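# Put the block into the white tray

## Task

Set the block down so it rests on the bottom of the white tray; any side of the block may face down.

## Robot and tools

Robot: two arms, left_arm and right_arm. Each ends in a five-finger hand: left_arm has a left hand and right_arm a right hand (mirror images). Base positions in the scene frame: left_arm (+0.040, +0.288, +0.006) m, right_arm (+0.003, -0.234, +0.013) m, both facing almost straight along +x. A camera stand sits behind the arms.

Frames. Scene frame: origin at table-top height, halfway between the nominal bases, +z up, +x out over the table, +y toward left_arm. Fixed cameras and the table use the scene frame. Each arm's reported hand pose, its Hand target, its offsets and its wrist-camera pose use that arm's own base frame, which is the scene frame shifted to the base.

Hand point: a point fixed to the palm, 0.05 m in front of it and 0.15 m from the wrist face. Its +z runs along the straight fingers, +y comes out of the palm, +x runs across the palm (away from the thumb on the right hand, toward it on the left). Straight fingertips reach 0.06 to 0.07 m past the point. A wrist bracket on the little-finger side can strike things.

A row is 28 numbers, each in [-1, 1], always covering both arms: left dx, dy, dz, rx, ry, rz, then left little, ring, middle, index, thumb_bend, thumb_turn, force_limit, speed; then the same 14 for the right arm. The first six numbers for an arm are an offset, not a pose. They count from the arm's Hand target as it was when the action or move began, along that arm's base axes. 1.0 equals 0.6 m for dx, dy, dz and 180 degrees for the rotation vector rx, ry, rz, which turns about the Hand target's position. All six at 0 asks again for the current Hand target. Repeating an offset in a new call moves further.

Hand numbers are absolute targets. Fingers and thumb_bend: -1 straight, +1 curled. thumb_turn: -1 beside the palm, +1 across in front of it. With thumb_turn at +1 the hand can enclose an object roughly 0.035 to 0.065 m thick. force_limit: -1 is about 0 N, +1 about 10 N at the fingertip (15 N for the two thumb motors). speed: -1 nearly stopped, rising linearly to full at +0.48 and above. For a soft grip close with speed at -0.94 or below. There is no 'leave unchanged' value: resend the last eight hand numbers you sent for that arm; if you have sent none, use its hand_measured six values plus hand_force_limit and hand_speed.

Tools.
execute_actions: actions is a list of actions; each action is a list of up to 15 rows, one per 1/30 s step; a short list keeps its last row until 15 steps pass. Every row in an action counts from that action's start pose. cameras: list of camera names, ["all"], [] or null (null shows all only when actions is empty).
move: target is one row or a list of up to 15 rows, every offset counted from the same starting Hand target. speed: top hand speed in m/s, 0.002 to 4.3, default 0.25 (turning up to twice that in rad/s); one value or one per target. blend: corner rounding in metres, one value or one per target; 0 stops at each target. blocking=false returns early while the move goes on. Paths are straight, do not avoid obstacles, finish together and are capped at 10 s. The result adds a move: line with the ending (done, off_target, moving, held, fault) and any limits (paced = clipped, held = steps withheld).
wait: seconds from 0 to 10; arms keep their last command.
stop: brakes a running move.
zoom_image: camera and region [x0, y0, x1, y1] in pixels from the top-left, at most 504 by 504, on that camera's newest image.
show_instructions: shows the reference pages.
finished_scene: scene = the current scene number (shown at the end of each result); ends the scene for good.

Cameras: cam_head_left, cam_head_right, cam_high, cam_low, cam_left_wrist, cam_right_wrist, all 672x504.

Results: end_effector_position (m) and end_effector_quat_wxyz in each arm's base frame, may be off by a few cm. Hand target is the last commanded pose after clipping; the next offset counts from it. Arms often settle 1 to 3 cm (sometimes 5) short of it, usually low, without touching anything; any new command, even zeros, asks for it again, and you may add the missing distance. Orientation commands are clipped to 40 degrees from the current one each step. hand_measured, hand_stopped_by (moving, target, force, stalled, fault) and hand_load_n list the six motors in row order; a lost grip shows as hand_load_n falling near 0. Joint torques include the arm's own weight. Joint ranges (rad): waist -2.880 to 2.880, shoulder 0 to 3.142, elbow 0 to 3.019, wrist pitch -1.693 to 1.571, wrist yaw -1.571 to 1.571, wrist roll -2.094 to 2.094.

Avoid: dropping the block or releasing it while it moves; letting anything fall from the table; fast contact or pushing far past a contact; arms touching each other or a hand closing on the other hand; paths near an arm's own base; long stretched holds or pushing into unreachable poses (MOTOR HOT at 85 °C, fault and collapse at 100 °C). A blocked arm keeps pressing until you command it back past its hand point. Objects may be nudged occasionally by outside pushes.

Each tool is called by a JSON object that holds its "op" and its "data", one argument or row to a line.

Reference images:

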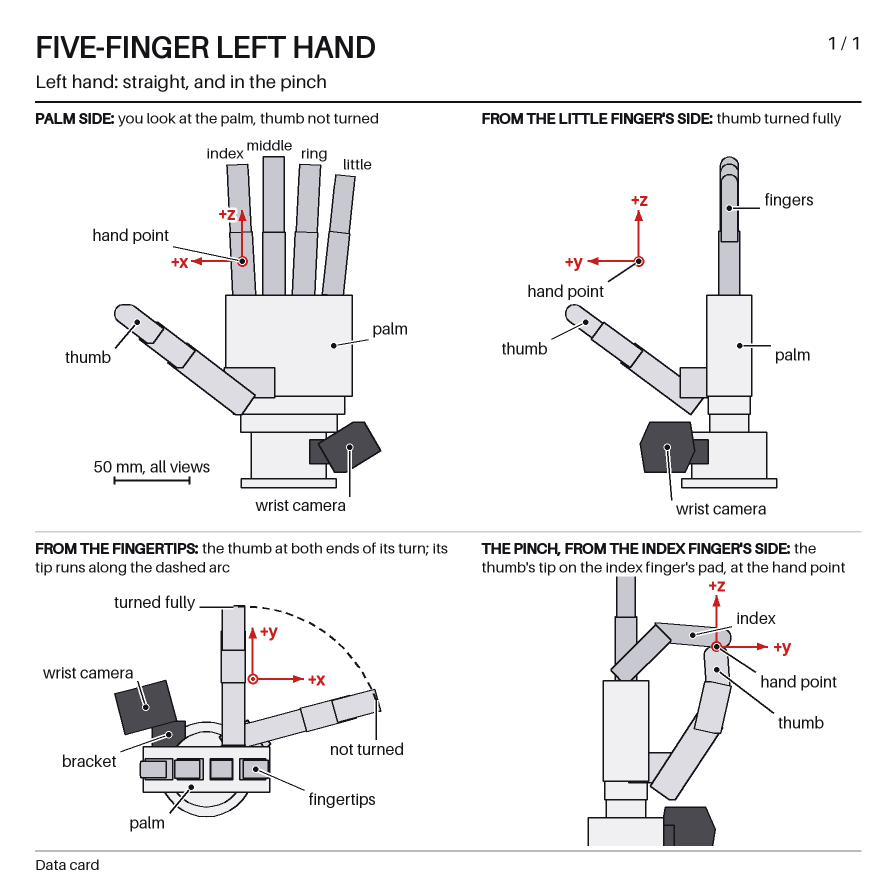

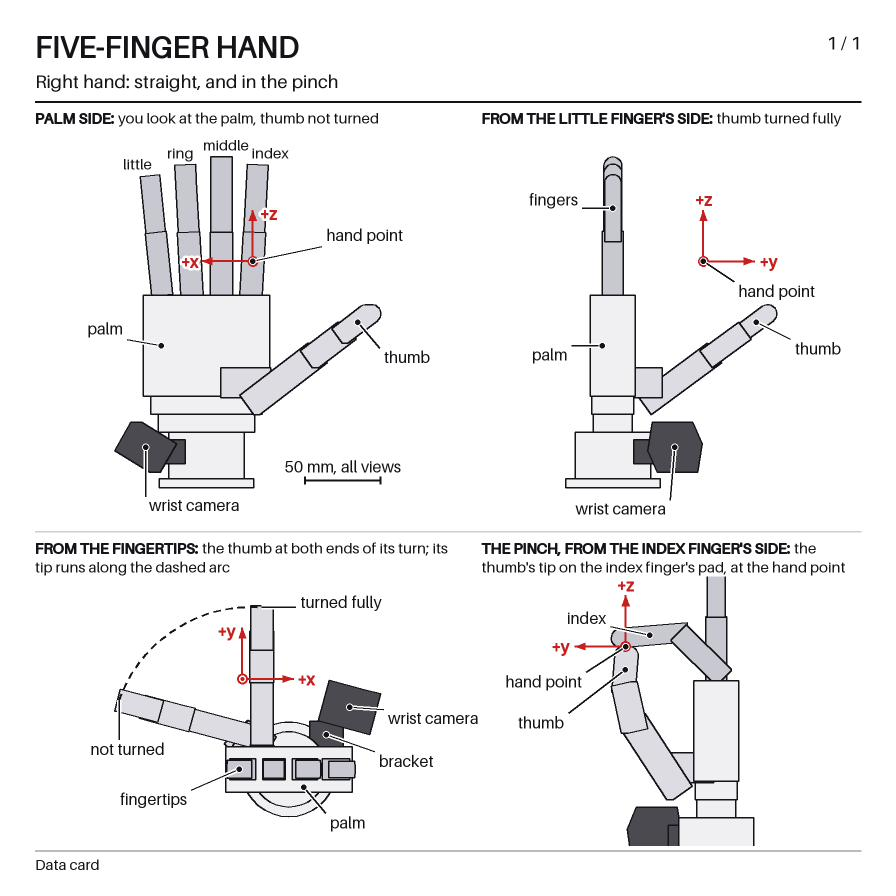

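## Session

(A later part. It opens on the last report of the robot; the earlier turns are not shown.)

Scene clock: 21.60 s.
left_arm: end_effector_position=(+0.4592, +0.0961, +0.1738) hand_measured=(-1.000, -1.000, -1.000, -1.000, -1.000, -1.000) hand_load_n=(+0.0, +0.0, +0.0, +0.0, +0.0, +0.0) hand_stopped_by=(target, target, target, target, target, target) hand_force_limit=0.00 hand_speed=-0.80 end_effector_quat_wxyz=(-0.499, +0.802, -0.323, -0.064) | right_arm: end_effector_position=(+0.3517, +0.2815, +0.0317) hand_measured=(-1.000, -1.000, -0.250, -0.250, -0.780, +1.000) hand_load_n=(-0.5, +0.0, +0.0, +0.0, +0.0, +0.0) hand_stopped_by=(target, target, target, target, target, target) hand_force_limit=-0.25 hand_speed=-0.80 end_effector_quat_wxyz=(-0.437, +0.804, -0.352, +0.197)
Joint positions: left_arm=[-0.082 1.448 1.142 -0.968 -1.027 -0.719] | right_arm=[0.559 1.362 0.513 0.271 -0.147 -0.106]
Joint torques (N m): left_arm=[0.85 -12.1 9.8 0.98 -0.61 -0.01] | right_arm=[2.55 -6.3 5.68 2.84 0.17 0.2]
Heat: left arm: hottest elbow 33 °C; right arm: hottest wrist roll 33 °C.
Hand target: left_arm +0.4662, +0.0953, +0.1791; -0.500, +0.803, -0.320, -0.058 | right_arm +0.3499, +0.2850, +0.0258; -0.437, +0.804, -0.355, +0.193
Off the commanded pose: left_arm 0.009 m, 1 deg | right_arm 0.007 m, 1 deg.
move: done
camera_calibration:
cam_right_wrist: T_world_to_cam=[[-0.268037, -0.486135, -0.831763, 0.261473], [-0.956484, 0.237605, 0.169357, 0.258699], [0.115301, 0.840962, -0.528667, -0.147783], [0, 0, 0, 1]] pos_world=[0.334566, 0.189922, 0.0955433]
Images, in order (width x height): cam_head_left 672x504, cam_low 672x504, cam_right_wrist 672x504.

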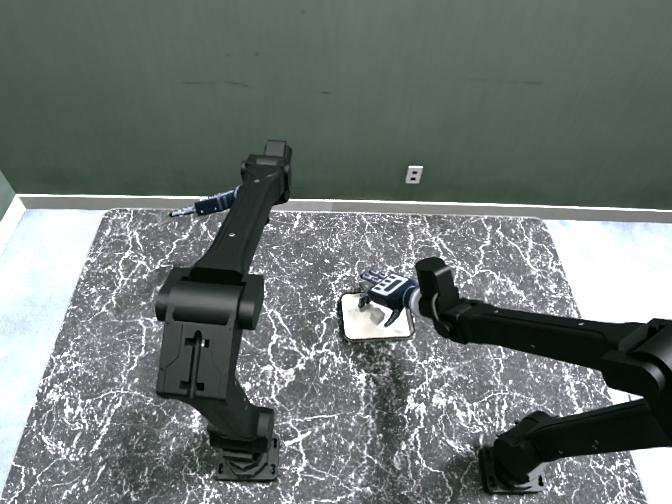

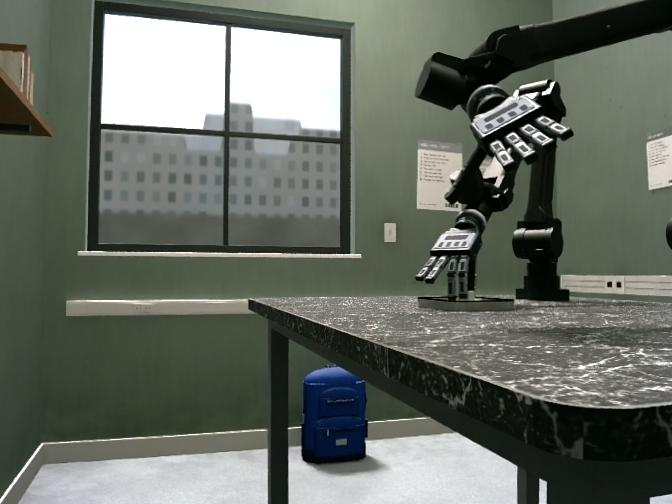

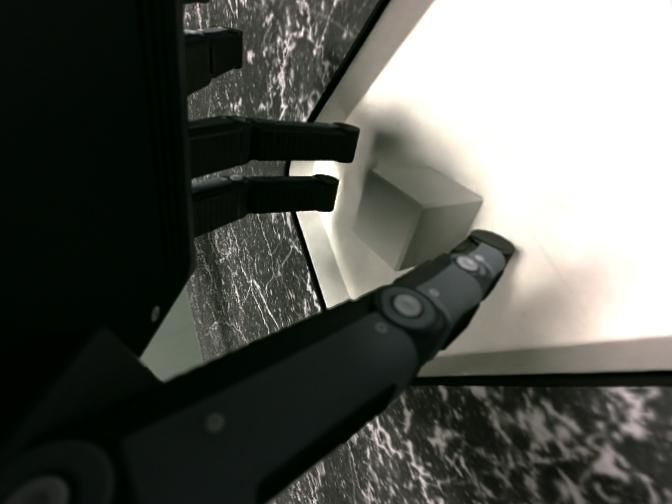

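{"op": "move", "data": {
  "target": [
    [0,0,0,0,0,0,-1,-1,-1,-1,-1,-1,0,-0.8, 0,0,0.1,0,0,0,-1,-1,-0.25,-0.25,-0.78,1,-0.25,-0.8],
    [0,0,0,0,0,0,-1,-1,-1,-1,-1,-1,0,-0.8, -0.08,-0.08,0.2,0,0,0,-1,-1,-0.25,-0.25,-0.78,1,-0.25,-0.8]
  ],
  "speed": [0.12,0.25],
  "blend": 0.02,
  "cameras": ["cam_head_left","cam_low","cam_high","cam_right_wrist"]
}}

Scene clock: 23.73 s.
left_arm: end_effector_position=(+0.4592, +0.0961, +0.1738) hand_measured=(-1.000, -1.000, -1.000, -1.000, -1.000, -1.000) hand_load_n=(+0.0, +0.0, +0.0, +0.0, +0.0, +0.0) hand_stopped_by=(target, target, target, target, target, target) hand_force_limit=0.00 hand_speed=-0.80 end_effector_quat_wxyz=(-0.499, +0.802, -0.323, -0.064) | right_arm: end_effector_position=(+0.2937, +0.2365, +0.1308) hand_measured=(-1.000, -1.000, -0.250, -0.250, -0.780, +1.000) hand_load_n=(+0.0, +0.0, +0.0, +0.0, +0.0, +0.0) hand_stopped_by=(target, target, target, target, target, target) hand_force_limit=-0.25 hand_speed=-0.80 end_effector_quat_wxyz=(-0.430, +0.807, -0.362, +0.183)
Joint positions: left_arm=[-0.082 1.448 1.142 -0.968 -1.027 -0.719] | right_arm=[0.52 0.897 0.53 -0.243 -0.187 -0.11]
Joint torques (N m): left_arm=[0.09 -11.87 9.91 1.05 -0.59 -0.03] | right_arm=[1.03 -4.25 9.58 1.51 -0.09 -0.09]
Heat: left arm: hottest elbow 33 °C; right arm: hottest wrist roll 33 °C.
Hand target: left_arm +0.4662, +0.0953, +0.1791; -0.500, +0.803, -0.320, -0.058 | right_arm +0.3019, +0.2370, +0.1459; -0.437, +0.804, -0.355, +0.193
Off the commanded pose: left_arm 0.009 m, 1 deg | right_arm 0.017 m, 2 deg.
move: off_target (right_arm)
camera_calibration:
cam_right_wrist: T_world_to_cam=[[-0.299546, -0.484788, -0.821738, 0.314223], [-0.948896, 0.24106, 0.203685, 0.189594], [0.0993438, 0.840756, -0.532222, -0.0456612], [0, 0, 0, 1]] pos_world=[0.278566, 0.145018, 0.195289]
Images, in order (width x height): cam_head_left 672x504, cam_high 672x504, cam_low 672x504, cam_right_wrist 672x504.

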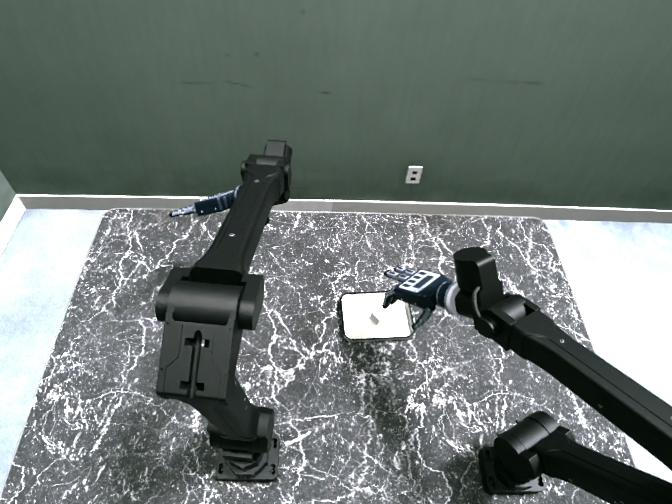

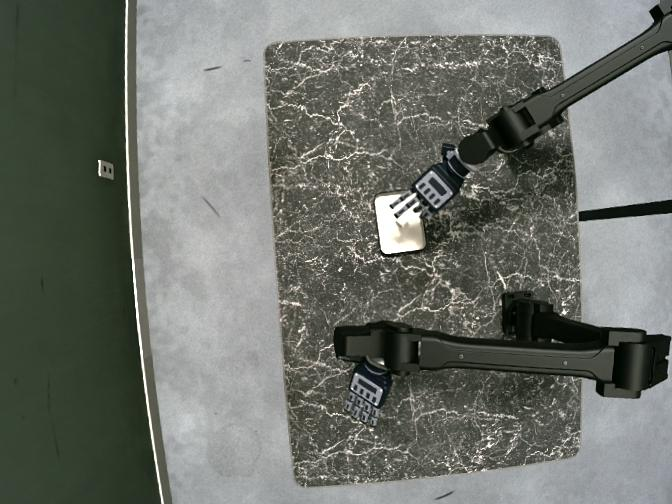

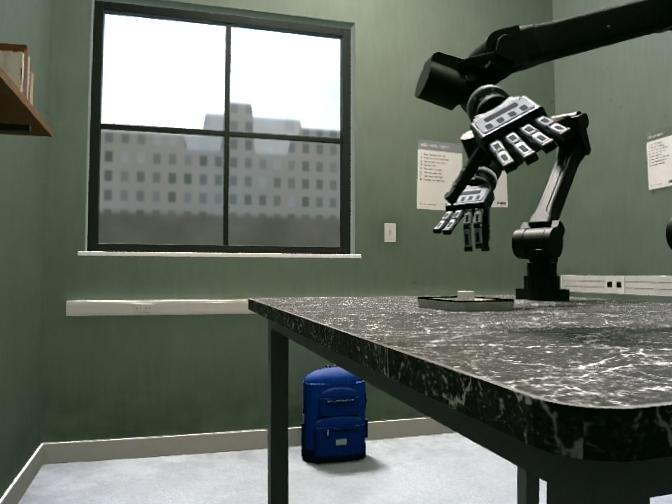

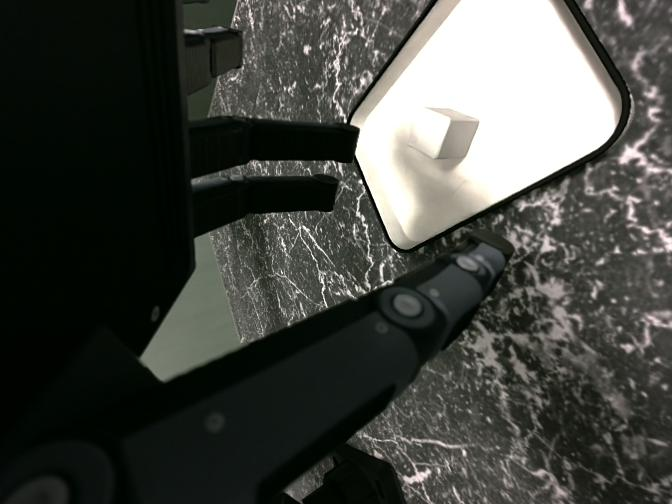

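{"op": "finished_scene", "data": {
  "scene": 2
}}

The scene is finished: the task was done.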